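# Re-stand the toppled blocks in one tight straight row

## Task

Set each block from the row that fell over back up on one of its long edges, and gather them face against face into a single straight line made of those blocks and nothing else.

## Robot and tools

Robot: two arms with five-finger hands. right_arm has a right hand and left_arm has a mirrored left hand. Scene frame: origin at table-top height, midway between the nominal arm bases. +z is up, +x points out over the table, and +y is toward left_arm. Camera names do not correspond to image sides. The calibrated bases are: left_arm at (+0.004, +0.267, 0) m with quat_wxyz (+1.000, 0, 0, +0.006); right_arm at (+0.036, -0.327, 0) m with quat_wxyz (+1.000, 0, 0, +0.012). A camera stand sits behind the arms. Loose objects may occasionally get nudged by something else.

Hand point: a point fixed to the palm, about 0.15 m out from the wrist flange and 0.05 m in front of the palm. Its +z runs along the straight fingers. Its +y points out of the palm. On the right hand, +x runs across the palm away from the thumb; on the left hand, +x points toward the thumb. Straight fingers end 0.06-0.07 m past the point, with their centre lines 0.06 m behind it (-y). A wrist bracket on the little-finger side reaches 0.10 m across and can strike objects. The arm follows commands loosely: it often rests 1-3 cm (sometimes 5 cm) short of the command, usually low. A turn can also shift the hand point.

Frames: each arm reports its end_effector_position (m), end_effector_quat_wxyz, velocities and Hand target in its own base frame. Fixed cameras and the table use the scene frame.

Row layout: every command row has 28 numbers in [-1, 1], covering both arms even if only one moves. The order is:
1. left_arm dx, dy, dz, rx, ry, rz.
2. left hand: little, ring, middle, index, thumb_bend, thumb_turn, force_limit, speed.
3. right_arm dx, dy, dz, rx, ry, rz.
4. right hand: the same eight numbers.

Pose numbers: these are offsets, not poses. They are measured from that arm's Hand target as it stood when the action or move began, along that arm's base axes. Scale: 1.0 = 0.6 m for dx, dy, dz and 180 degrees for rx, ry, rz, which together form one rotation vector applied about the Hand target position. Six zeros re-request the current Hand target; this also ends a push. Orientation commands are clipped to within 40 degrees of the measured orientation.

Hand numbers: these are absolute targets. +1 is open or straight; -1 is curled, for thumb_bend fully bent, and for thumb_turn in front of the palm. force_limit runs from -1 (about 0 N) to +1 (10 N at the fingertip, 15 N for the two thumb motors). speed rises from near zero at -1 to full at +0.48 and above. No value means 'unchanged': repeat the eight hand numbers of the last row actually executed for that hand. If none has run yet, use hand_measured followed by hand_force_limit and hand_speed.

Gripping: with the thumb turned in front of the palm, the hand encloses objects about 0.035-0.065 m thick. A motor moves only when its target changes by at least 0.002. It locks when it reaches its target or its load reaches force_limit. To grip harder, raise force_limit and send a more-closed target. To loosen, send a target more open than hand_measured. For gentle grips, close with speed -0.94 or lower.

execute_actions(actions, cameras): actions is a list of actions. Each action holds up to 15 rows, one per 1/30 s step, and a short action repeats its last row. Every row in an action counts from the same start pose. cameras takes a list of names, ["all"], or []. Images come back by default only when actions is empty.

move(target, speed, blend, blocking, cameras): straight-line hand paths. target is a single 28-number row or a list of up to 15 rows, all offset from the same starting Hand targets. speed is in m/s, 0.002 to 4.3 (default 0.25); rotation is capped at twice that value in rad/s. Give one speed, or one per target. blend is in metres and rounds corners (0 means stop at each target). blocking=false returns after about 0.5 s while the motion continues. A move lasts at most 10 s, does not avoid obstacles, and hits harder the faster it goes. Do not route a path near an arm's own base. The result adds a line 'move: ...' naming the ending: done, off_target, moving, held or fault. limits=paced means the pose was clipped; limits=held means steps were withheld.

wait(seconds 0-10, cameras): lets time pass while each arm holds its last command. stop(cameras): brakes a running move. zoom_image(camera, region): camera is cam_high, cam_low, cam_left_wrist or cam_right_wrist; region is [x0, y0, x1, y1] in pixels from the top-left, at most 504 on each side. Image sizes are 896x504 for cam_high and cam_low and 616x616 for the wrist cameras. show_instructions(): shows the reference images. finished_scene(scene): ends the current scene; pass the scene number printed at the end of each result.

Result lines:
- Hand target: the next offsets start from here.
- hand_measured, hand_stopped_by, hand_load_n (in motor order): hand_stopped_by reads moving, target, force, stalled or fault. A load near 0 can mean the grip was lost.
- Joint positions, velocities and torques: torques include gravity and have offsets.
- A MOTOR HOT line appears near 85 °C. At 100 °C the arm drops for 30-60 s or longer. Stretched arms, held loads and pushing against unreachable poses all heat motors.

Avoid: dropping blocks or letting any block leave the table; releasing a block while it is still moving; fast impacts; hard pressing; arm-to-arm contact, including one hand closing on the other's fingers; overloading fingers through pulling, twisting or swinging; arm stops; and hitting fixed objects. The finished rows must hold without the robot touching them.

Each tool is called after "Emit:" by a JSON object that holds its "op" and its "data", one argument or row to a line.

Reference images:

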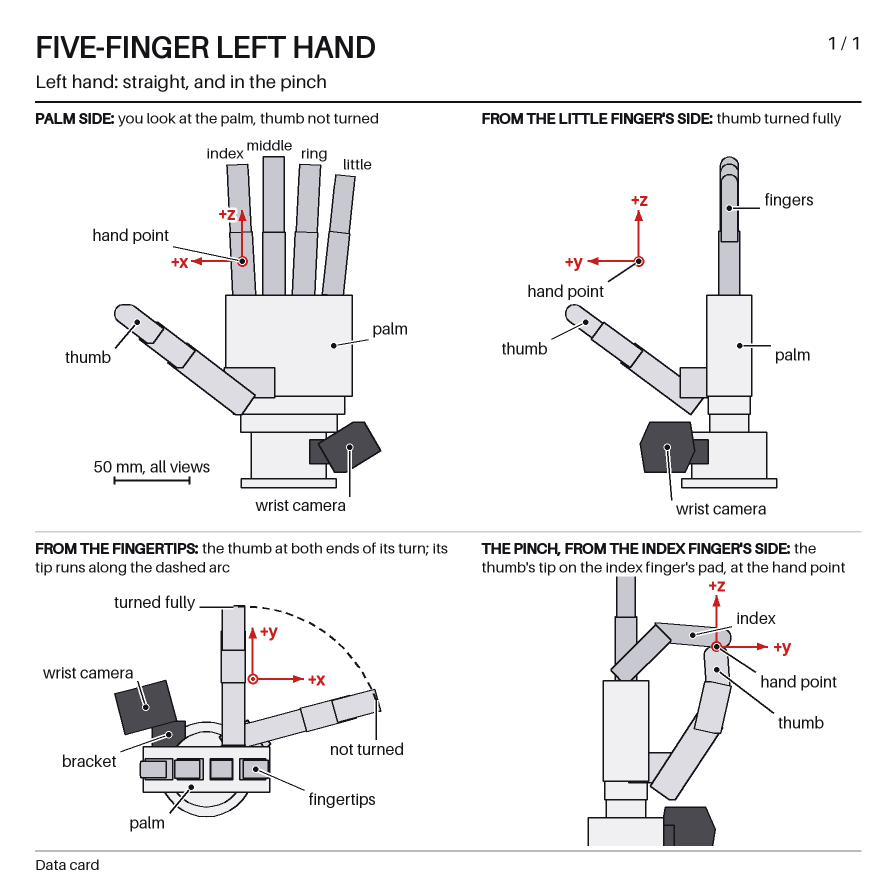

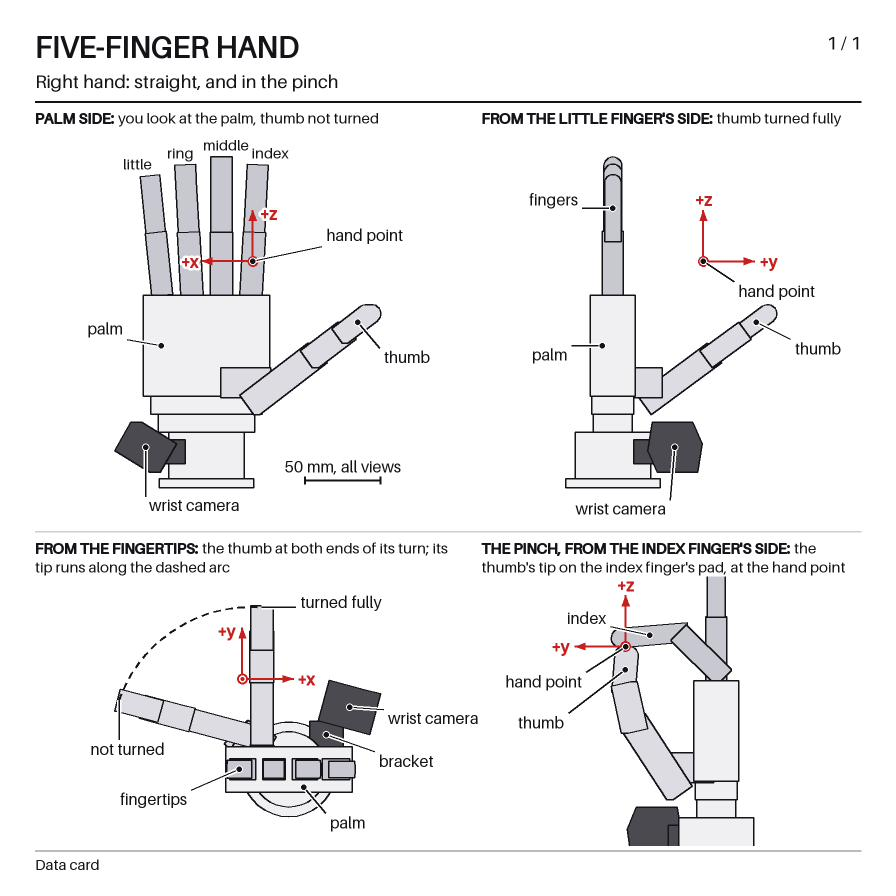

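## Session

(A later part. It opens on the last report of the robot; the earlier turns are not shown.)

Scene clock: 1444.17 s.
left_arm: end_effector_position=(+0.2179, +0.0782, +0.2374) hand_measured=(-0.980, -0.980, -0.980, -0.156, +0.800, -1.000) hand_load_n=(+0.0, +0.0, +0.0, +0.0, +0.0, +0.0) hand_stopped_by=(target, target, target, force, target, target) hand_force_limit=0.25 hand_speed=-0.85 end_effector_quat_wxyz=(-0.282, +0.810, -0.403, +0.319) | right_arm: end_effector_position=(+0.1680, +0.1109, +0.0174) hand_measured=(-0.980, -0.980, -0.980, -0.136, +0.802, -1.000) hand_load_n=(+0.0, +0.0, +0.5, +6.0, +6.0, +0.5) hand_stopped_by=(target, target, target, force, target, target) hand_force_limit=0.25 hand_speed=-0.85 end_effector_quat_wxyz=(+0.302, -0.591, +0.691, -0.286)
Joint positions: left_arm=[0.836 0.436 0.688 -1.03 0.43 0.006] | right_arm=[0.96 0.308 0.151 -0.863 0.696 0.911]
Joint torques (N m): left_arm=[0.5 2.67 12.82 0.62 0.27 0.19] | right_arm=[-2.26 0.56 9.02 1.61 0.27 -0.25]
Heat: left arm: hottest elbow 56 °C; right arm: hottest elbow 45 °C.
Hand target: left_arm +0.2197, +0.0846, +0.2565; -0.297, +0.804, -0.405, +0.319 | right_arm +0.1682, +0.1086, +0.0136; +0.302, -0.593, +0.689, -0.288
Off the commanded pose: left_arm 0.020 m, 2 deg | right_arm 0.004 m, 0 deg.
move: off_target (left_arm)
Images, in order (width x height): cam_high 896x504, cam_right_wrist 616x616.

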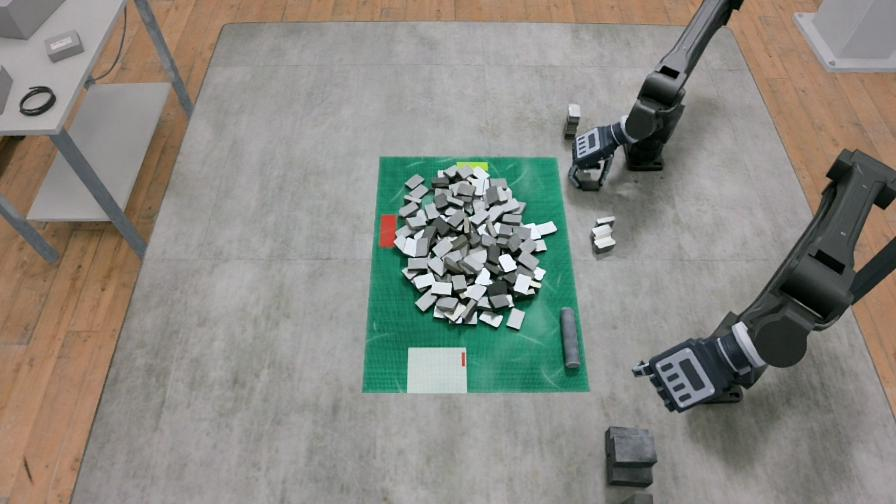

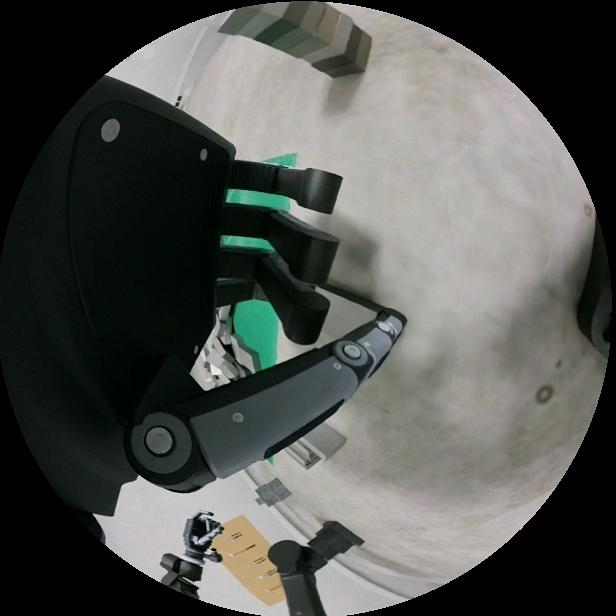

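Emit:
{"op": "move", "data": {
  "target": [
    [0,0,0,0,0,0,-0.98,-0.98,-0.98,-0.3,0.8,-1,0.25,-0.85,0.004,0.05,0.035,-0.04,-0.003,0,-0.98,-0.98,-0.98,-0.3,0.8,-1,0.25,-0.85],
    [0,0,0,0,0,0,-0.98,-0.98,-0.98,-0.3,0.8,-1,0.25,-0.85,0.012,0.068,0.095,-0.09,-0.008,0,-0.98,-0.98,-0.98,-0.3,0.8,-1,0.25,-0.85]
  ],
  "speed": 0.1,
  "blend": 0.01,
  "cameras": ["cam_high", "cam_right_wrist"]
}}

Scene clock: 1456.03 s.
left_arm: end_effector_position=(+0.2179, +0.0782, +0.2374) hand_measured=(-0.980, -0.980, -0.980, -0.156, +0.800, -1.000) hand_load_n=(+0.0, +0.0, +0.0, +0.0, +0.0, +0.0) hand_stopped_by=(target, target, target, force, target, target) hand_force_limit=0.25 hand_speed=-0.85 end_effector_quat_wxyz=(-0.282, +0.810, -0.403, +0.319) | right_arm: end_effector_position=(+0.1697, +0.1309, +0.0524) hand_measured=(-0.980, -0.980, -0.980, -0.136, +0.802, -1.000) hand_load_n=(+0.0, +0.5, +0.0, +6.0, +6.0, +0.0) hand_stopped_by=(target, target, target, force, target, target) hand_force_limit=0.25 hand_speed=-0.85 end_effector_quat_wxyz=(-0.207, +0.634, -0.632, +0.395)
Joint positions: left_arm=[0.836 0.436 0.688 -1.03 0.43 0.006] | right_arm=[1.221 0.814 0.393 -1.088 0.923 1.188]
Joint torques (N m): left_arm=[0.5 2.67 12.83 0.62 0.27 0.19] | right_arm=[-0.91 -0.62 12.83 0.39 0.81 0.02]
Heat: left arm: hottest elbow 56 °C; right arm: hottest elbow 44 °C.
Hand target: left_arm +0.2197, +0.0846, +0.2565; -0.297, +0.804, -0.405, +0.319 | right_arm +0.1754, +0.1494, +0.0707; -0.224, +0.626, -0.637, +0.389
Off the commanded pose: left_arm 0.020 m, 2 deg | right_arm 0.027 m, 2 deg.
move: off_target (left_arm, right_arm)
Images, in order (width x height): cam_high 896x504, cam_right_wrist 616x616.

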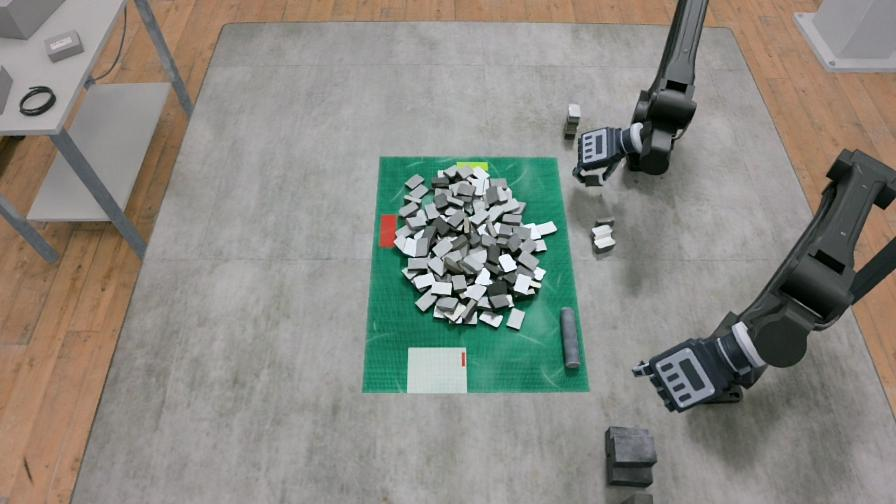

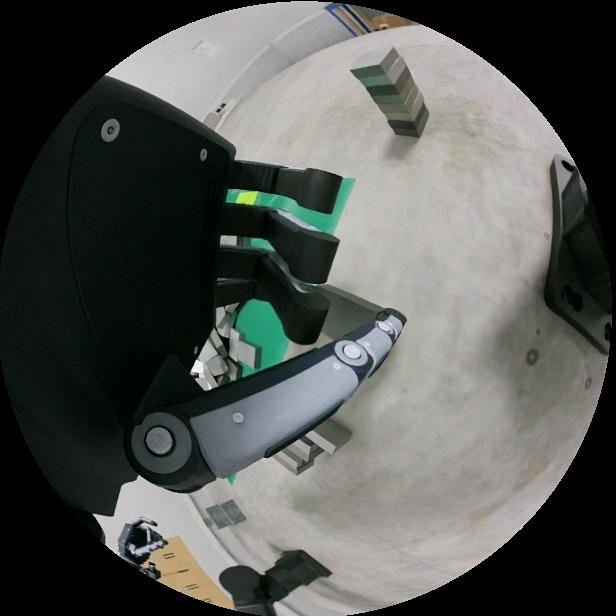

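Emit:
{"op": "move", "data": {
  "target": [0,0,0,0,0,0,-0.98,-0.98,-0.98,-0.3,0.8,-1,0.25,-0.85,0.0027,-0.04,0.01,-0.2888,-0.0215,0.0643,-0.98,-0.98,-0.98,-0.3,0.8,-1,0.25,-0.85],
  "speed": 0.2,
  "cameras": ["cam_high", "cam_right_wrist"]
}}

Emit:
{"op": "zoom_image", "data": {
  "camera": "cam_high",
  "region": [550, 130, 670, 250]
}}

Scene clock: 1471.97 s.
left_arm: end_effector_position=(+0.2179, +0.0782, +0.2374) hand_measured=(-0.980, -0.980, -0.980, -0.156, +0.800, -1.000) hand_load_n=(+0.0, +0.0, +0.0, +0.0, +0.0, +0.0) hand_stopped_by=(target, target, target, force, target, target) hand_force_limit=0.25 hand_speed=-0.85 end_effector_quat_wxyz=(-0.282, +0.810, -0.403, +0.319) | right_arm: end_effector_position=(+0.1759, +0.1142, +0.0734) hand_measured=(-0.980, -0.980, -0.980, -0.136, +0.802, -1.000) hand_load_n=(+0.0, +0.0, +0.0, +6.0, +6.0, +0.5) hand_stopped_by=(target, target, target, force, target, target) hand_force_limit=0.25 hand_speed=-0.85 end_effector_quat_wxyz=(+0.018, +0.707, -0.335, +0.623)
Joint positions: left_arm=[0.836 0.436 0.688 -1.03 0.43 0.006] | right_arm=[1.415 1.495 0.585 -1.595 1.185 1.383]
Joint torques (N m): left_arm=[0.44 2.67 12.83 0.61 0.27 0.19] | right_arm=[-0.73 -6.3 6.97 -1.22 0.64 -0.1]
Heat: left arm: hottest elbow 57 °C; right arm: hottest elbow 46 °C.
Hand target: left_arm +0.2197, +0.0846, +0.2565; -0.297, +0.804, -0.405, +0.319 | right_arm +0.1770, +0.1254, +0.0767; +0.015, +0.707, -0.331, +0.625
Off the commanded pose: left_arm 0.020 m, 2 deg | right_arm 0.012 m, 1 deg.
move: off_target (left_arm, right_arm)
Images, in order (width x height): cam_high 896x504, cam_right_wrist 616x616.

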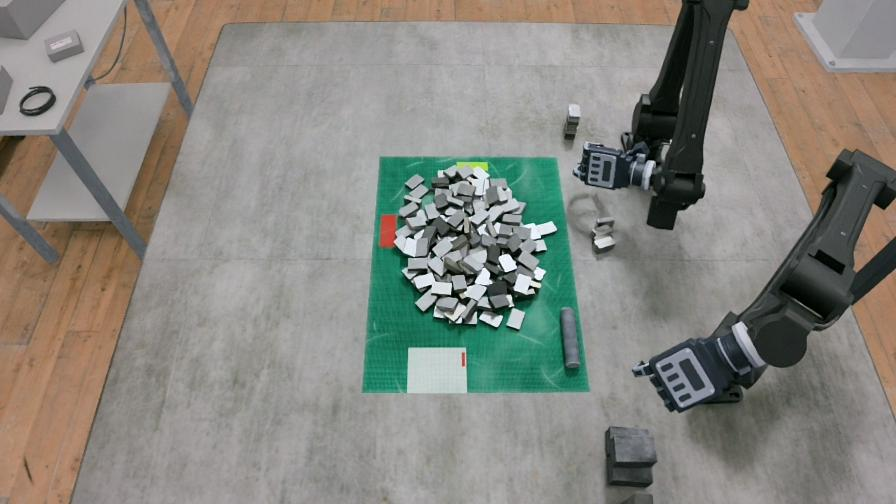

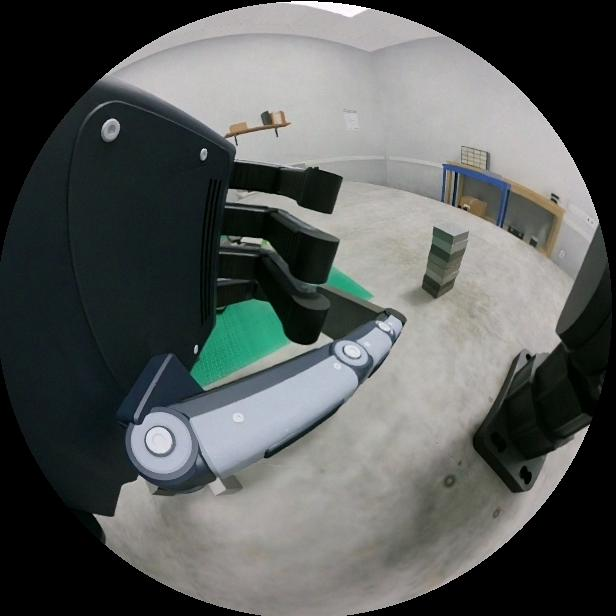

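Scaled by 4.200 from the camera's 896x504 image, which has a finer 1280x720 frame.

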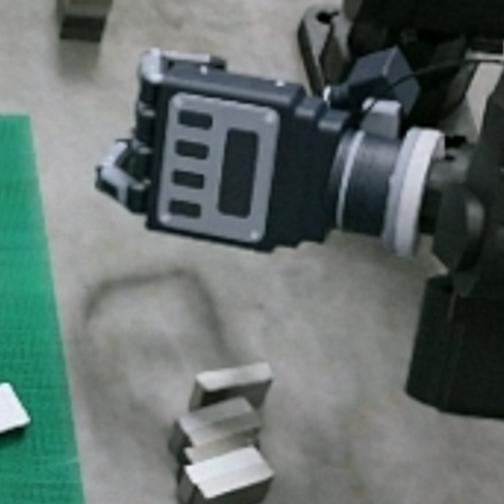

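Emit:
{"op": "move", "data": {
  "target": [0,0,0,0,0,0,-0.98,-0.98,-0.98,-0.3,0.8,-1,0.25,-0.85,0,-0.012,-0.06,-0.055,-0.011,0,-0.98,-0.98,-0.98,-0.3,0.8,-1,0.25,-0.85],
  "speed": 0.12,
  "cameras": ["cam_right_wrist"]
}}

Scene clock: 1478.73 s.
left_arm: end_effector_position=(+0.2179, +0.0782, +0.2374) hand_measured=(-0.980, -0.980, -0.980, -0.156, +0.800, -1.000) hand_load_n=(+0.0, +0.0, +0.0, +0.0, +0.0, +0.0) hand_stopped_by=(target, target, target, force, target, target) hand_force_limit=0.25 hand_speed=-0.85 end_effector_quat_wxyz=(-0.282, +0.810, -0.403, +0.319) | right_arm: end_effector_position=(+0.1769, +0.1125, +0.0398) hand_measured=(-0.980, -0.980, -0.980, -0.136, +0.802, -1.000) hand_load_n=(+0.0, +0.0, +0.0, +5.5, +6.0, +0.5) hand_stopped_by=(target, target, target, force, target, target) hand_force_limit=0.25 hand_speed=-0.85 end_effector_quat_wxyz=(+0.068, +0.692, -0.286, +0.660)
Joint positions: left_arm=[0.836 0.436 0.688 -1.03 0.43 0.006] | right_arm=[1.429 1.786 0.612 -1.631 1.199 1.545]
Joint torques (N m): left_arm=[0.5 2.67 12.83 0.62 0.27 0.19] | right_arm=[-0.79 -8.06 3.41 -1.65 0.39 -0.07]
Heat: left arm: hottest elbow 57 °C; right arm: hottest elbow 45 °C.
Hand target: left_arm +0.2197, +0.0846, +0.2565; -0.297, +0.804, -0.405, +0.319 | right_arm +0.1770, +0.1181, +0.0407; +0.070, +0.692, -0.276, +0.664
Off the commanded pose: left_arm 0.020 m, 2 deg | right_arm 0.006 m, 1 deg.
move: off_target (left_arm)
Images, in order (width x height): cam_right_wrist 616x616.

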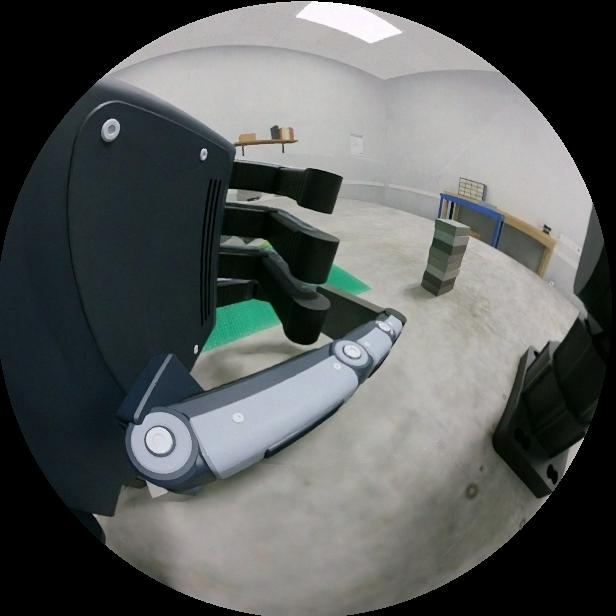

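Emit:
{"op": "move", "data": {
  "target": [0,0,0,0,0,0,-0.98,-0.98,-0.98,-0.3,0.8,-1,0.25,-0.85,0,-0.004,-0.018,-0.03,-0.006,0,-0.98,-0.98,-0.98,-0.3,0.8,-1,0.25,-0.85],
  "speed": 0.06,
  "cameras": ["cam_right_wrist","cam_high"]
}}

Emit:
{"op": "zoom_image", "data": {
  "camera": "cam_high",
  "region": [550, 130, 670, 250]
}}

Scene clock: 1483.80 s.
left_arm: end_effector_position=(+0.2179, +0.0782, +0.2374) hand_measured=(-0.980, -0.980, -0.980, -0.156, +0.800, -1.000) hand_load_n=(+0.0, +0.0, +0.0, +0.0, -0.5, +0.0) hand_stopped_by=(target, target, target, force, target, target) hand_force_limit=0.25 hand_speed=-0.85 end_effector_quat_wxyz=(-0.282, +0.810, -0.403, +0.319) | right_arm: end_effector_position=(+0.1781, +0.1159, +0.0390) hand_measured=(-0.980, -0.980, -0.980, -0.136, +0.802, -1.000) hand_load_n=(+0.0, +0.0, +0.0, +6.0, +5.5, +1.0) hand_stopped_by=(target, target, target, force, target, target) hand_force_limit=0.25 hand_speed=-0.85 end_effector_quat_wxyz=(+0.087, +0.685, -0.266, +0.673)
Joint positions: left_arm=[0.836 0.436 0.688 -1.03 0.43 0.006] | right_arm=[1.432 1.863 0.641 -1.698 1.202 1.606]
Joint torques (N m): left_arm=[0.5 2.73 12.82 0.59 0.27 0.19] | right_arm=[-0.5 -5.77 2.25 -0.83 0.4 -0.05]
Heat: left arm: hottest elbow 57 °C; right arm: hottest elbow 44 °C.
Hand target: left_arm +0.2197, +0.0846, +0.2565; -0.297, +0.804, -0.405, +0.319 | right_arm +0.1770, +0.1158, +0.0299; +0.100, +0.681, -0.245, +0.682
Off the commanded pose: left_arm 0.020 m, 2 deg | right_arm 0.009 m, 3 deg.
joint read past its limit (right arm) — joint 4 (wrist pitch), lower limit.
joint sent to its limit (right arm) — joint 4 (wrist pitch), lower limit. The joint targets still meet the commanded pose.
move: off_target (left_arm, right_arm)
Images, in order (width x height): cam_high 896x504, cam_right_wrist 616x616.

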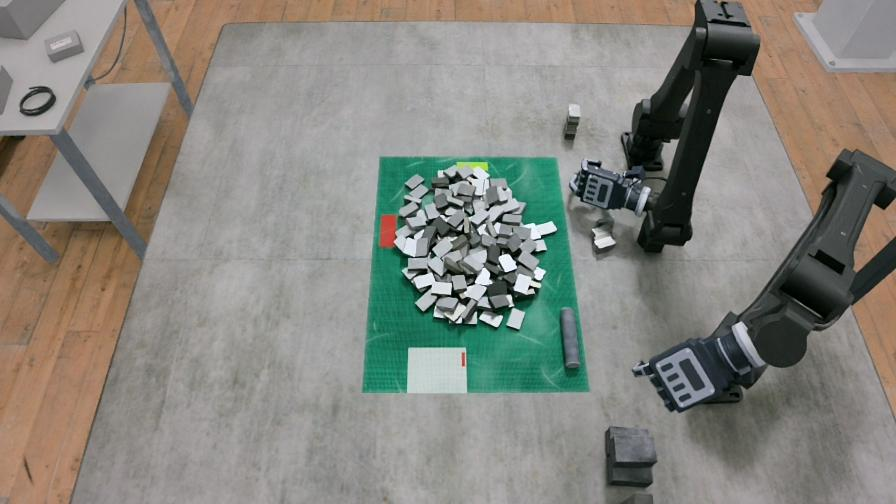

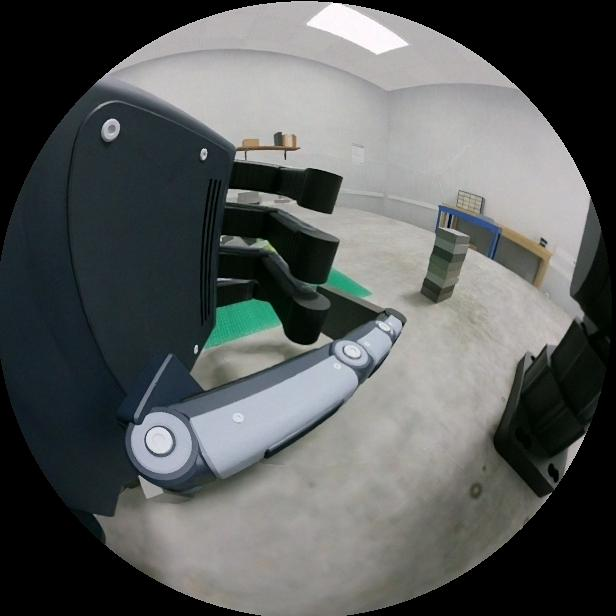

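Scaled by 4.200 from the camera's 896x504 image, which has a finer 1280x720 frame.

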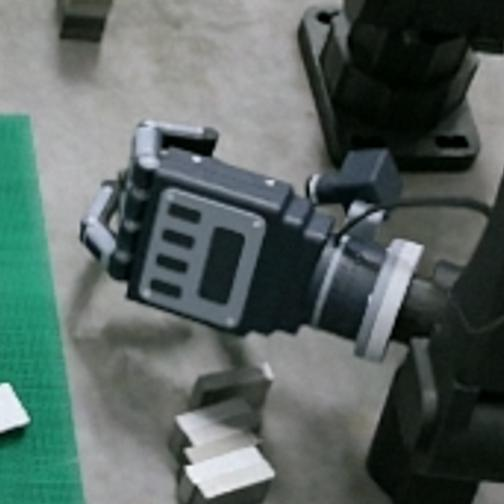

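Emit:
{"op": "move", "data": {
  "target": [0,0,0,0,0,0,-0.98,-0.98,-0.98,-0.3,0.8,-1,0.25,-0.85,0,0,-0.022,0.006,0.001,0,-0.98,-0.98,-0.98,-0.3,0.8,-1,0.25,-0.85],
  "speed": 0.06,
  "cameras": ["cam_right_wrist"]
}}

Scene clock: 1490.00 s.
left_arm: end_effector_position=(+0.2179, +0.0782, +0.2374) hand_measured=(-0.980, -0.980, -0.980, -0.156, +0.800, -1.000) hand_load_n=(+0.0, +0.0, +0.0, +0.0, +0.0, +0.0) hand_stopped_by=(target, target, target, force, target, target) hand_force_limit=0.25 hand_speed=-0.85 end_effector_quat_wxyz=(-0.282, +0.810, -0.403, +0.319) | right_arm: end_effector_position=(+0.1783, +0.1166, +0.0374) hand_measured=(-0.980, -0.980, -0.980, -0.136, +0.802, -1.000) hand_load_n=(+0.0, +0.0, +0.0, +6.0, +5.5, +0.5) hand_stopped_by=(target, target, target, force, target, target) hand_force_limit=0.25 hand_speed=-0.85 end_effector_quat_wxyz=(+0.083, +0.684, -0.270, +0.673)
Joint positions: left_arm=[0.836 0.436 0.688 -1.03 0.43 0.006] | right_arm=[1.432 1.864 0.641 -1.691 1.202 1.612]
Joint torques (N m): left_arm=[0.5 2.67 12.83 0.62 0.27 0.19] | right_arm=[-0.85 -2.37 2.17 0.27 0.28 0]
Heat: left arm: hottest elbow 57 °C; right arm: hottest elbow 43 °C.
Hand target: left_arm +0.2197, +0.0846, +0.2565; -0.297, +0.804, -0.405, +0.319 | right_arm +0.1770, +0.1158, +0.0168; +0.094, +0.683, -0.251, +0.679
Off the commanded pose: left_arm 0.020 m, 2 deg | right_arm 0.021 m, 3 deg.
move: off_target (left_arm, right_arm)
Images, in order (width x height): cam_right_wrist 616x616.

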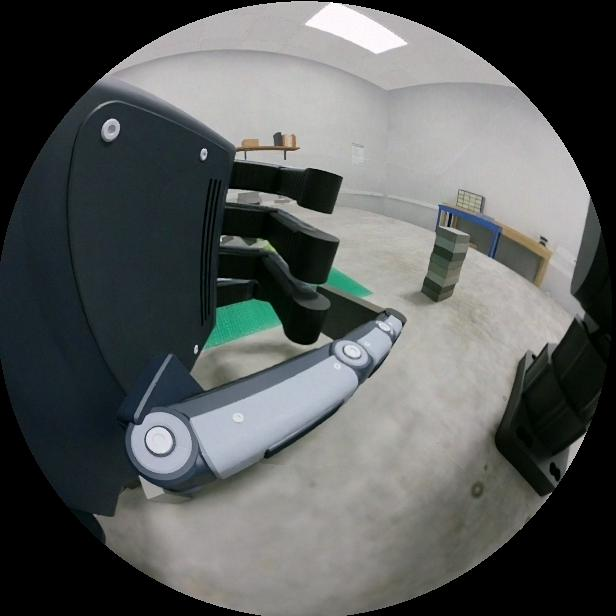

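Emit:
{"op": "move", "data": {
  "target": [0,0,0,0,0,0,-0.98,-0.98,-0.98,-0.3,0.8,-1,0.25,-0.85,0,-0.002,-0.022,0.008,0.001,0,-0.98,-0.98,-0.98,-0.3,0.8,-1,0.25,-0.85],
  "speed": 0.06,
  "cameras": ["cam_right_wrist", "cam_high"]
}}

Emit:
{"op": "zoom_image", "data": {
  "camera": "cam_high",
  "region": [550, 150, 650, 250]
}}

Scene clock: 1505.40 s.
left_arm: end_effector_position=(+0.2179, +0.0782, +0.2374) hand_measured=(-0.980, -0.980, -0.980, -0.156, +0.800, -1.000) hand_load_n=(+0.0, +0.0, +0.0, +0.0, +0.0, +0.0) hand_stopped_by=(target, target, target, force, target, target) hand_force_limit=0.25 hand_speed=-0.85 end_effector_quat_wxyz=(-0.282, +0.810, -0.403, +0.319) | right_arm: end_effector_position=(+0.1783, +0.1168, +0.0368) hand_measured=(-0.980, -0.980, -0.980, -0.136, +0.802, -1.000) hand_load_n=(+0.0, +0.0, +0.0, +5.5, +5.5, +0.5) hand_stopped_by=(target, target, target, force, target, target) hand_force_limit=0.25 hand_speed=-0.85 end_effector_quat_wxyz=(+0.082, +0.684, -0.271, +0.673)
Joint positions: left_arm=[0.836 0.436 0.688 -1.03 0.43 0.006] | right_arm=[1.432 1.864 0.641 -1.689 1.202 1.613]
Joint torques (N m): left_arm=[0.5 2.61 12.82 0.61 0.27 0.19] | right_arm=[-1.14 -2.43 1.85 2.04 0.22 -0.09]
Heat: left arm: hottest elbow 57 °C; right arm: hottest elbow 41 °C.
Hand target: left_arm +0.2197, +0.0846, +0.2565; -0.297, +0.804, -0.405, +0.319 | right_arm +0.1770, +0.1146, +0.0035; +0.086, +0.686, -0.259, +0.675
Off the commanded pose: left_arm 0.020 m, 2 deg | right_arm 0.033 m, 1 deg.
move: off_target (left_arm, right_arm)
Images, in order (width x height): cam_high 896x504, cam_right_wrist 616x616.

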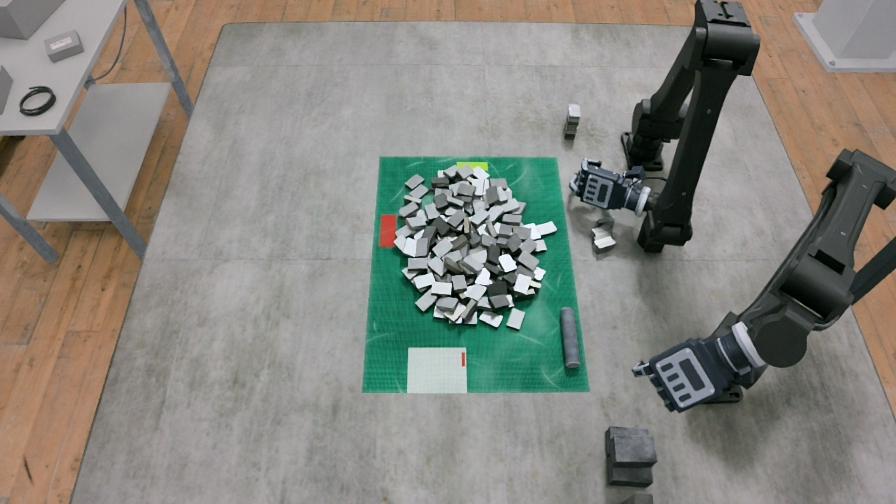

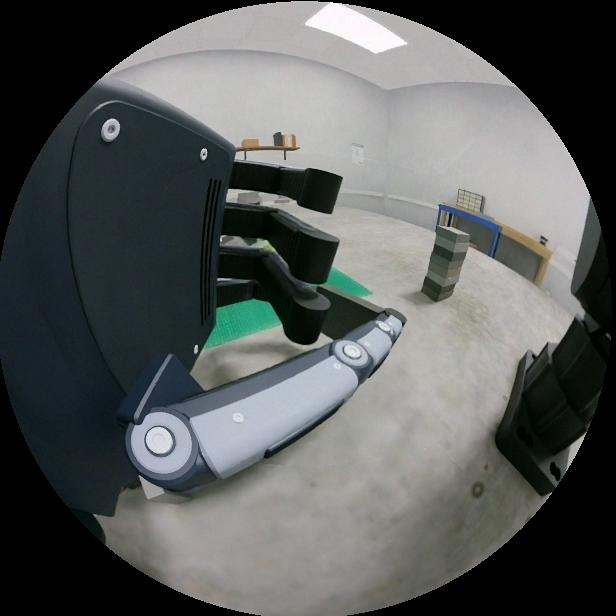

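Scaled by 5.040 from the camera's 896x504 image, which has a finer 1280x720 frame.

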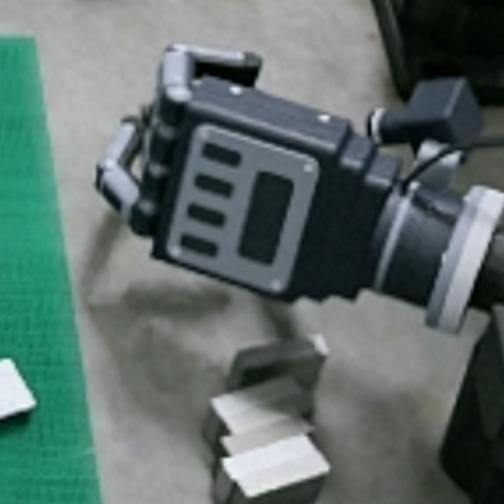

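Emit:
{"op": "move", "data": {
  "target": [
    [0,0,0,0,0,0,-0.98,-0.98,-0.98,-0.3,0.8,-1,0.25,-0.85,0,-0.004,0.061,0.0275,0.0055,0,-0.98,-0.98,-0.98,-0.3,0.8,-1,0.25,-0.85],
    [0,0,0,0,0,0,-0.98,-0.98,-0.98,-0.3,0.8,-1,0.25,-0.85,0,-0.004,0.03,0.0275,0.0055,0,-0.98,-0.98,-0.98,-0.3,0.8,-1,0.25,-0.85]
  ],
  "speed": 0.08,
  "cameras": ["cam_right_wrist"]
}}

Scene clock: 1515.47 s.
left_arm: end_effector_position=(+0.2179, +0.0782, +0.2374) hand_measured=(-0.980, -0.980, -0.980, -0.156, +0.800, -1.000) hand_load_n=(+0.5, +0.0, +0.0, +0.0, +0.0, +0.0) hand_stopped_by=(target, target, target, force, target, target) hand_force_limit=0.25 hand_speed=-0.85 end_effector_quat_wxyz=(-0.282, +0.810, -0.403, +0.319) | right_arm: end_effector_position=(+0.1775, +0.1164, +0.0235) hand_measured=(-0.980, -0.980, -0.980, -0.136, +0.802, -1.000) hand_load_n=(+0.0, +0.0, +0.0, +6.0, +6.0, +0.5) hand_stopped_by=(target, target, target, force, target, target) hand_force_limit=0.25 hand_speed=-0.85 end_effector_quat_wxyz=(+0.048, +0.691, -0.300, +0.655)
Joint positions: left_arm=[0.836 0.436 0.688 -1.03 0.43 0.006] | right_arm=[1.432 1.808 0.606 -1.551 1.202 1.543]
Joint torques (N m): left_arm=[0.5 2.67 12.82 0.61 0.27 0.19] | right_arm=[-1.32 -8.94 1.7 -0.7 0.42 -0.33]
Heat: left arm: hottest elbow 57 °C; right arm: hottest elbow 39 °C.
Hand target: left_arm +0.2197, +0.0846, +0.2565; -0.297, +0.804, -0.405, +0.319 | right_arm +0.1770, +0.1123, +0.0215; +0.058, +0.695, -0.288, +0.657
Off the commanded pose: left_arm 0.020 m, 2 deg | right_arm 0.005 m, 2 deg.
move: off_target (left_arm)
Images, in order (width x height): cam_right_wrist 616x616.

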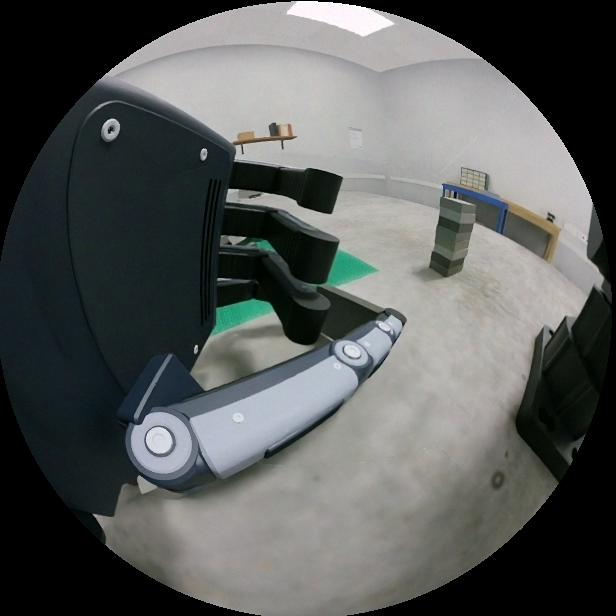

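Emit:
{"op": "move", "data": {
  "target": [0,0,0,0,0,0,-0.98,-0.98,-0.98,-0.3,0.8,-1,0.25,-0.85,0,0,-0.02,-0.006,-0.001,0,-0.98,-0.98,-0.98,-0.3,0.8,-1,0.25,-0.85],
  "speed": 0.05,
  "cameras": ["cam_right_wrist"]
}}

Scene clock: 1518.87 s.
left_arm: end_effector_position=(+0.2179, +0.0782, +0.2374) hand_measured=(-0.980, -0.980, -0.980, -0.156, +0.800, -1.000) hand_load_n=(+0.0, +0.0, +0.0, +0.0, +0.0, +0.0) hand_stopped_by=(target, target, target, force, target, target) hand_force_limit=0.25 hand_speed=-0.85 end_effector_quat_wxyz=(-0.282, +0.810, -0.403, +0.319) | right_arm: end_effector_position=(+0.1774, +0.1161, +0.0232) hand_measured=(-0.980, -0.980, -0.980, -0.136, +0.802, -1.000) hand_load_n=(+0.0, +0.0, -0.5, +6.0, +6.0, +0.5) hand_stopped_by=(target, target, target, force, target, target) hand_force_limit=0.25 hand_speed=-0.85 end_effector_quat_wxyz=(+0.048, +0.692, -0.299, +0.656)
Joint positions: left_arm=[0.836 0.436 0.688 -1.03 0.43 0.006] | right_arm=[1.432 1.811 0.606 -1.551 1.202 1.543]
Joint torques (N m): left_arm=[0.5 2.67 12.83 0.62 0.27 0.19] | right_arm=[-1.03 -5.07 1.99 -0.02 0.43 -0.17]
Heat: left arm: hottest elbow 57 °C; right arm: hottest elbow 39 °C.
Hand target: left_arm +0.2197, +0.0846, +0.2565; -0.297, +0.804, -0.405, +0.319 | right_arm +0.1770, +0.1123, +0.0095; +0.065, +0.693, -0.282, +0.661
Off the commanded pose: left_arm 0.020 m, 2 deg | right_arm 0.014 m, 3 deg.
move: off_target (left_arm, right_arm)
Images, in order (width x height): cam_right_wrist 616x616.

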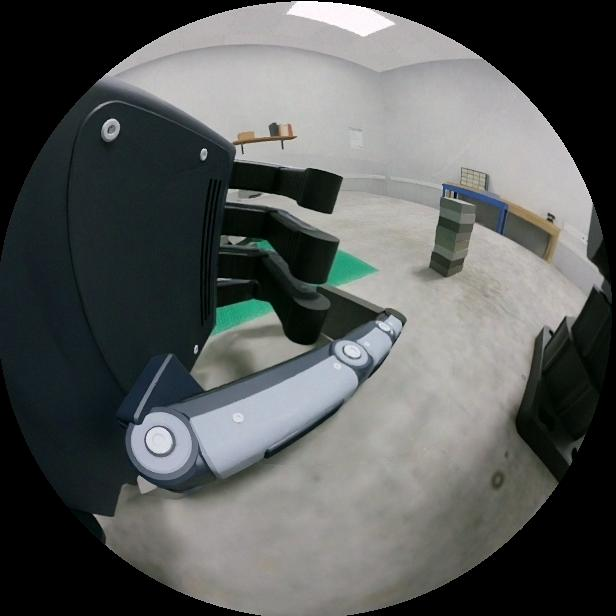

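Emit:
{"op": "move", "data": {
  "target": [
    [0,0,0,0,0,0,-0.98,-0.98,-0.98,-0.3,0.8,-1,0.25,-0.85,0,0.004,0.014,0.004,0.001,0,-0.98,-0.98,-0.98,-0.3,0.8,-1,0.25,-0.85],
    [0,0,0,0,0,0,-0.98,-0.98,-0.98,-0.3,0.8,-1,0.25,-0.85,0,0.004,0.014,0.004,0.001,0,-0.98,-0.98,-0.98,0.0,0.8,-1,0.25,-0.8]
  ],
  "speed": 0.06,
  "cameras": ["cam_right_wrist"]
}}

Scene clock: 1528.50 s.
left_arm: end_effector_position=(+0.2179, +0.0782, +0.2374) hand_measured=(-0.980, -0.980, -0.980, -0.156, +0.800, -1.000) hand_load_n=(+0.0, +0.0, +0.0, +0.0, +0.0, +0.0) hand_stopped_by=(target, target, target, force, target, target) hand_force_limit=0.25 hand_speed=-0.85 end_effector_quat_wxyz=(-0.282, +0.810, -0.403, +0.319) | right_arm: end_effector_position=(+0.1774, +0.1159, +0.0235) hand_measured=(-0.980, -0.980, -0.980, +0.000, +0.800, -1.000) hand_load_n=(+0.0, +0.0, +0.0, +0.0, +0.0, +0.5) hand_stopped_by=(target, target, target, target, target, target) hand_force_limit=0.25 hand_speed=-0.80 end_effector_quat_wxyz=(+0.050, +0.692, -0.298, +0.656)
Joint positions: left_arm=[0.836 0.436 0.688 -1.03 0.43 0.006] | right_arm=[1.432 1.811 0.606 -1.552 1.202 1.54]
Joint torques (N m): left_arm=[0.5 2.67 12.82 0.61 0.27 0.19] | right_arm=[-0.26 -7.36 2.44 -0.57 0.38 -0.28]
Heat: left arm: hottest elbow 57 °C; right arm: hottest elbow 38 °C.
Hand target: left_arm +0.2197, +0.0846, +0.2565; -0.297, +0.804, -0.405, +0.319 | right_arm +0.1770, +0.1146, +0.0179; +0.061, +0.694, -0.285, +0.658
Off the commanded pose: left_arm 0.020 m, 2 deg | right_arm 0.006 m, 2 deg.
move: off_target (left_arm)
Images, in order (width x height): cam_right_wrist 616x616.

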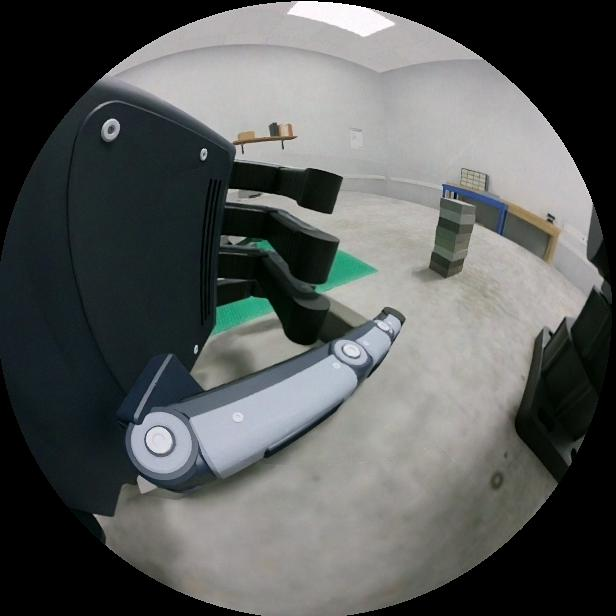

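Emit:
{"op": "move", "data": {
  "target": [
    [0,0,0,0,0,0,-0.98,-0.98,-0.98,-0.3,0.8,-1,0.25,-0.85,0,0,0,0,0,0,-0.98,-0.98,-0.98,0.25,0.95,-1,0.25,-0.3],
    [0,0,0,0,0,0,-0.98,-0.98,-0.98,-0.3,0.8,-1,0.25,-0.85,-0.005,0.02,0.04,0,0,0,-0.98,-0.98,-0.98,0.25,0.95,-1,0.25,-0.3],
    [0,0,0,0,0,0,-0.98,-0.98,-0.98,-0.3,0.8,-1,0.25,-0.85,-0.0133,0.045,0.283,0,0,0,-0.98,-0.98,-0.98,0.25,0.95,-1,0.25,-0.3]
  ],
  "speed": 0.1,
  "blend": [0, 0.008, 0],
  "cameras": ["cam_high"]
}}

Emit:
{"op": "zoom_image", "data": {
  "camera": "cam_high",
  "region": [550, 150, 650, 250]
}}

Scene clock: 1538.80 s.
left_arm: end_effector_position=(+0.2179, +0.0782, +0.2374) hand_measured=(-0.980, -0.980, -0.980, -0.156, +0.800, -1.000) hand_load_n=(+0.0, +0.0, +0.0, +0.0, +0.0, +0.0) hand_stopped_by=(target, target, target, force, target, target) hand_force_limit=0.25 hand_speed=-0.85 end_effector_quat_wxyz=(-0.282, +0.810, -0.403, +0.319) | right_arm: end_effector_position=(+0.1717, +0.1304, +0.1732) hand_measured=(-0.980, -0.980, -0.980, +0.250, +0.950, -1.000) hand_load_n=(+0.0, +0.0, -0.5, +0.0, +0.0, +0.0) hand_stopped_by=(target, target, target, target, target, target) hand_force_limit=0.25 hand_speed=-0.30 end_effector_quat_wxyz=(+0.016, +0.778, -0.248, +0.578)
Joint positions: left_arm=[0.836 0.436 0.688 -1.03 0.43 0.006] | right_arm=[1.446 1.137 0.711 -1.683 1.173 0.856]
Joint torques (N m): left_arm=[0.5 2.73 12.82 0.61 0.27 0.19] | right_arm=[-0.62 -6.3 11 -0.4 0.49 -0.27]
Heat: left arm: hottest elbow 57 °C; right arm: hottest elbow 38 °C.
Hand target: left_arm +0.2197, +0.0846, +0.2565; -0.297, +0.804, -0.405, +0.319 | right_arm +0.1690, +0.1416, +0.1877; +0.061, +0.694, -0.285, +0.658
Off the commanded pose: left_arm 0.020 m, 2 deg | right_arm 0.019 m, 15 deg.
joint sent to its limit (right arm) — joint 4 (wrist pitch), lower limit. The joint targets are off in orientation, not in position.
move: off_target (left_arm, right_arm)
Images, in order (width x height): cam_high 896x504.

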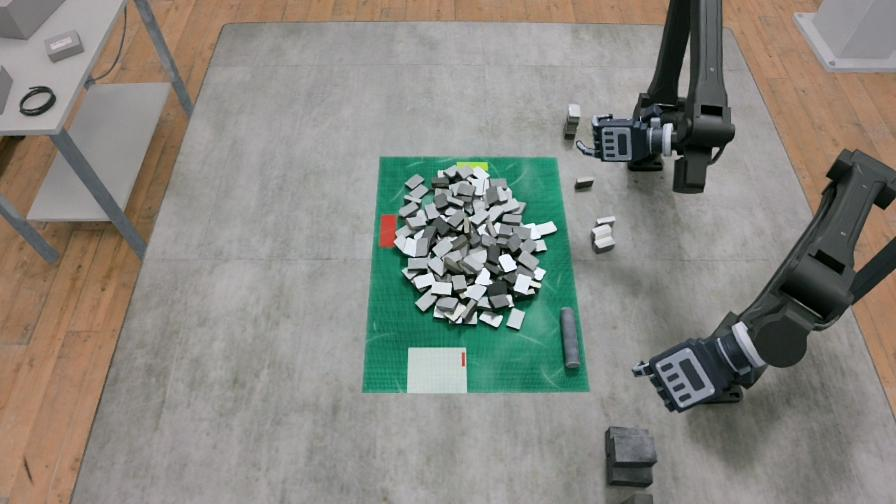

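Scaled by 5.040 from the camera's 896x504 image, which has a finer 1280x720 frame.

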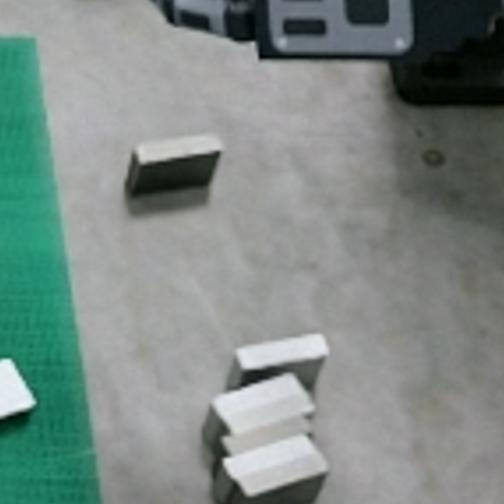

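Emit:
{"op": "move", "data": {
  "target": [
    [0,0,0,0,0,0,-0.98,-0.98,-0.98,-0.3,0.8,-1,0.25,-0.85,0.135,-0.1027,0.0705,0.0483,0.2218,0.1527,1,1,1,1,0.2,-1,0.25,0.2],
    [0,0,0,0,0,0,-0.98,-0.98,-0.98,-0.3,0.8,-1,0.25,-0.85,0.01,-0.2693,0.0205,0.0965,0.4437,0.3054,1,1,1,1,0.2,-1,0.25,0.2],
    [0,0,0,0,0,0,-0.98,-0.98,-0.98,-0.3,0.8,-1,0.25,-0.85,-0.0283,-0.206,0,0.0965,0.4437,0.3054,1,1,1,1,0.2,-1,0.25,0.2],
    [0,0,0,0,0,0,-0.98,-0.98,-0.98,-0.3,0.8,-1,0.25,-0.85,-0.0283,-0.206,-0.1795,0.0965,0.4437,0.3054,1,1,1,1,0.2,-1,0.25,0.2]
  ],
  "speed": [0.3,0.3,0.2,0.18],
  "blend": [0.03,0.01,0.01,0],
  "cameras": ["cam_high"]
}}

Emit:
{"op": "zoom_image", "data": {
  "camera": "cam_high",
  "region": [540, 110, 640, 210]
}}

Scene clock: 1567.20 s.
left_arm: end_effector_position=(+0.2179, +0.0782, +0.2374) hand_measured=(-0.980, -0.980, -0.980, -0.156, +0.800, -1.000) hand_load_n=(+0.0, +0.0, +0.0, +0.5, +0.0, +0.0) hand_stopped_by=(target, target, target, force, target, target) hand_force_limit=0.25 hand_speed=-0.85 end_effector_quat_wxyz=(-0.282, +0.810, -0.403, +0.319) | right_arm: end_effector_position=(+0.1507, +0.0168, +0.0822) hand_measured=(+1.000, +1.000, +1.000, +1.000, +0.200, -1.000) hand_load_n=(-0.5, +0.0, +0.0, +0.0, +0.0, +0.0) hand_stopped_by=(target, target, target, target, target, target) hand_force_limit=0.25 hand_speed=0.20 end_effector_quat_wxyz=(-0.158, +0.986, +0.058, -0.006)
Joint positions: left_arm=[0.836 0.436 0.688 -1.03 0.43 0.006] | right_arm=[0.096 0.813 0.568 -1.327 -0.317 -1.593]
Joint torques (N m): left_arm=[0.5 2.67 12.82 0.62 0.27 0.19] | right_arm=[-1.03 -1.79 9.13 0.94 -0.09 0.02]
Heat: left arm: hottest elbow 57 °C; right arm: hottest elbow 40 °C.
Hand target: left_arm +0.2197, +0.0846, +0.2565; -0.297, +0.804, -0.405, +0.319 | right_arm +0.1521, +0.0180, +0.0800; -0.156, +0.986, +0.057, -0.009
Off the commanded pose: left_arm 0.020 m, 2 deg | right_arm 0.003 m, 0 deg.
move: off_target (left_arm)
Images, in order (width x height): cam_high 896x504.

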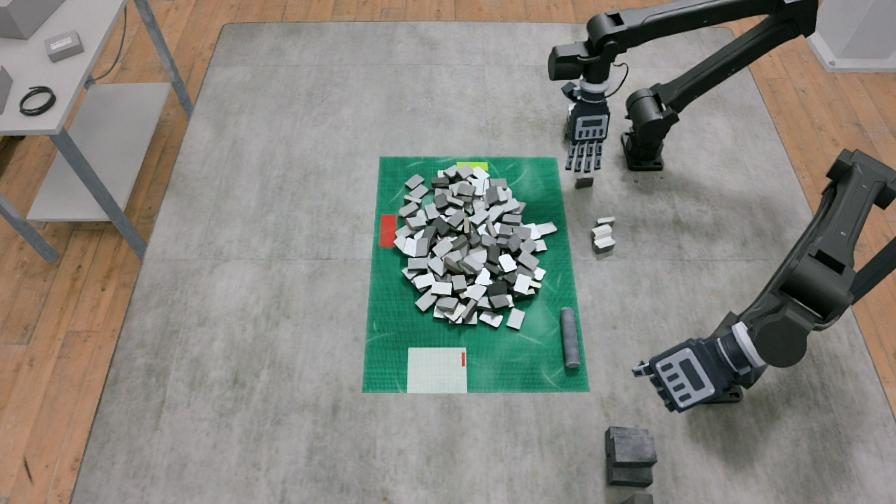

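Scaled by 5.040 from the camera's 896x504 image, which has a finer 1280x720 frame.

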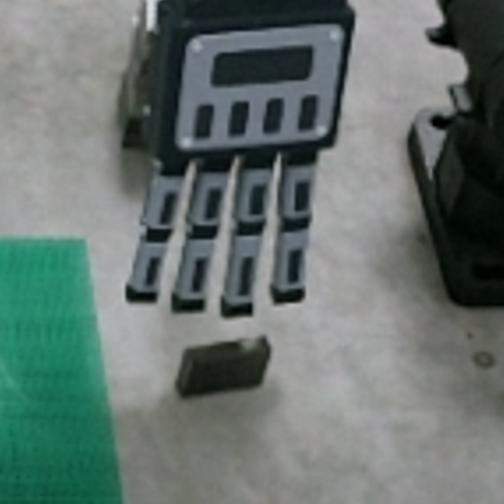

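Emit:
{"op": "move", "data": {
  "target": [
    [0,0,0,0,0,0,-0.98,-0.98,-0.98,-0.3,0.8,-1,0.25,-0.85,-0.019,0,-0.0425,0,0,0,1,1,1,1,0.2,-1,0.25,0.2],
    [0,0,0,0,0,0,-0.98,-0.98,-0.98,-0.3,0.8,-1,0.25,-0.85,-0.0367,0.175,-0.0425,0,0,0,1,1,1,1,0.2,-1,0.25,0.2]
  ],
  "speed": [0.1, 0.07],
  "cameras": ["cam_high"]
}}

Emit:
{"op": "zoom_image", "data": {
  "camera": "cam_high",
  "region": [550, 150, 650, 250]
}}

Scene clock: 1589.87 s.
left_arm: end_effector_position=(+0.2179, +0.0782, +0.2374) hand_measured=(-0.980, -0.980, -0.980, -0.156, +0.800, -1.000) hand_load_n=(+0.0, +0.0, +0.0, +0.0, +0.0, +0.0) hand_stopped_by=(target, target, target, force, target, target) hand_force_limit=0.25 hand_speed=-0.85 end_effector_quat_wxyz=(-0.282, +0.810, -0.403, +0.319) | right_arm: end_effector_position=(+0.1232, +0.1157, +0.0522) hand_measured=(+1.000, +1.000, +1.000, +1.000, +0.200, -1.000) hand_load_n=(+0.0, +0.0, -1.0, +0.0, +0.0, +0.0) hand_stopped_by=(target, target, target, target, target, target) hand_force_limit=0.25 hand_speed=0.20 end_effector_quat_wxyz=(-0.156, +0.986, +0.057, -0.012)
Joint positions: left_arm=[0.836 0.436 0.688 -1.03 0.43 0.006] | right_arm=[0.646 0.854 0.501 -1.059 -0.274 -1.019]
Joint torques (N m): left_arm=[0.5 2.67 12.82 0.61 0.27 0.19] | right_arm=[-0.56 -1.61 10.61 1.46 -0.02 0.1]
Heat: left arm: hottest elbow 57 °C; right arm: hottest elbow 42 °C.
Hand target: left_arm +0.2197, +0.0846, +0.2565; -0.297, +0.804, -0.405, +0.319 | right_arm +0.1300, +0.1229, +0.0544; -0.156, +0.986, +0.057, -0.010
Off the commanded pose: left_arm 0.020 m, 2 deg | right_arm 0.010 m, 0 deg.
move: off_target (left_arm)
Images, in order (width x height): cam_high 896x504.

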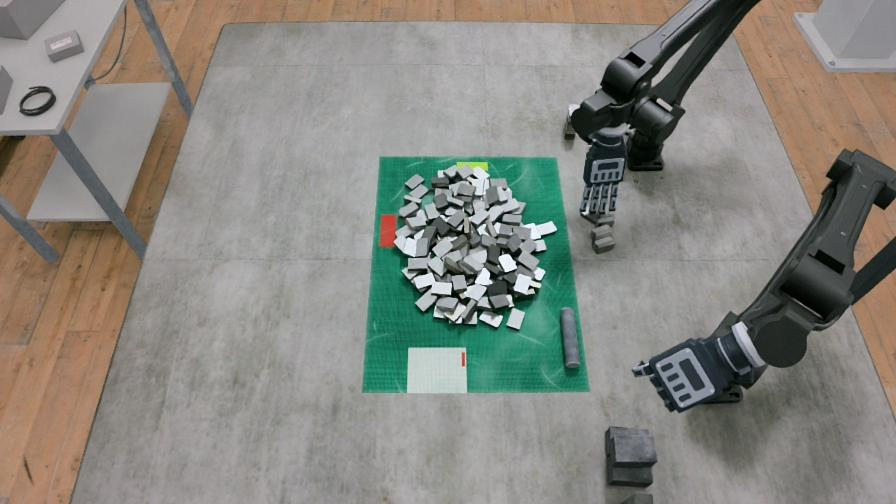

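Scaled by 5.040 from the camera's 896x504 image, which has a finer 1280x720 frame.

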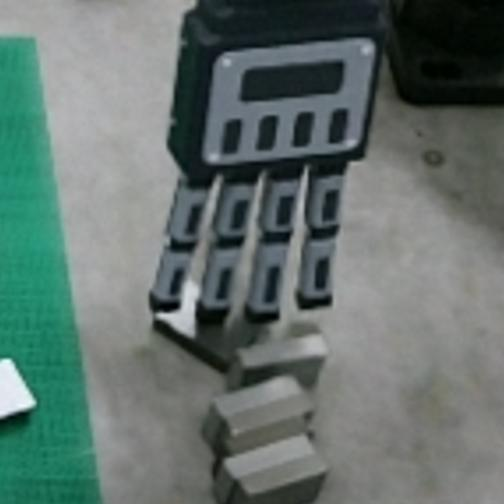

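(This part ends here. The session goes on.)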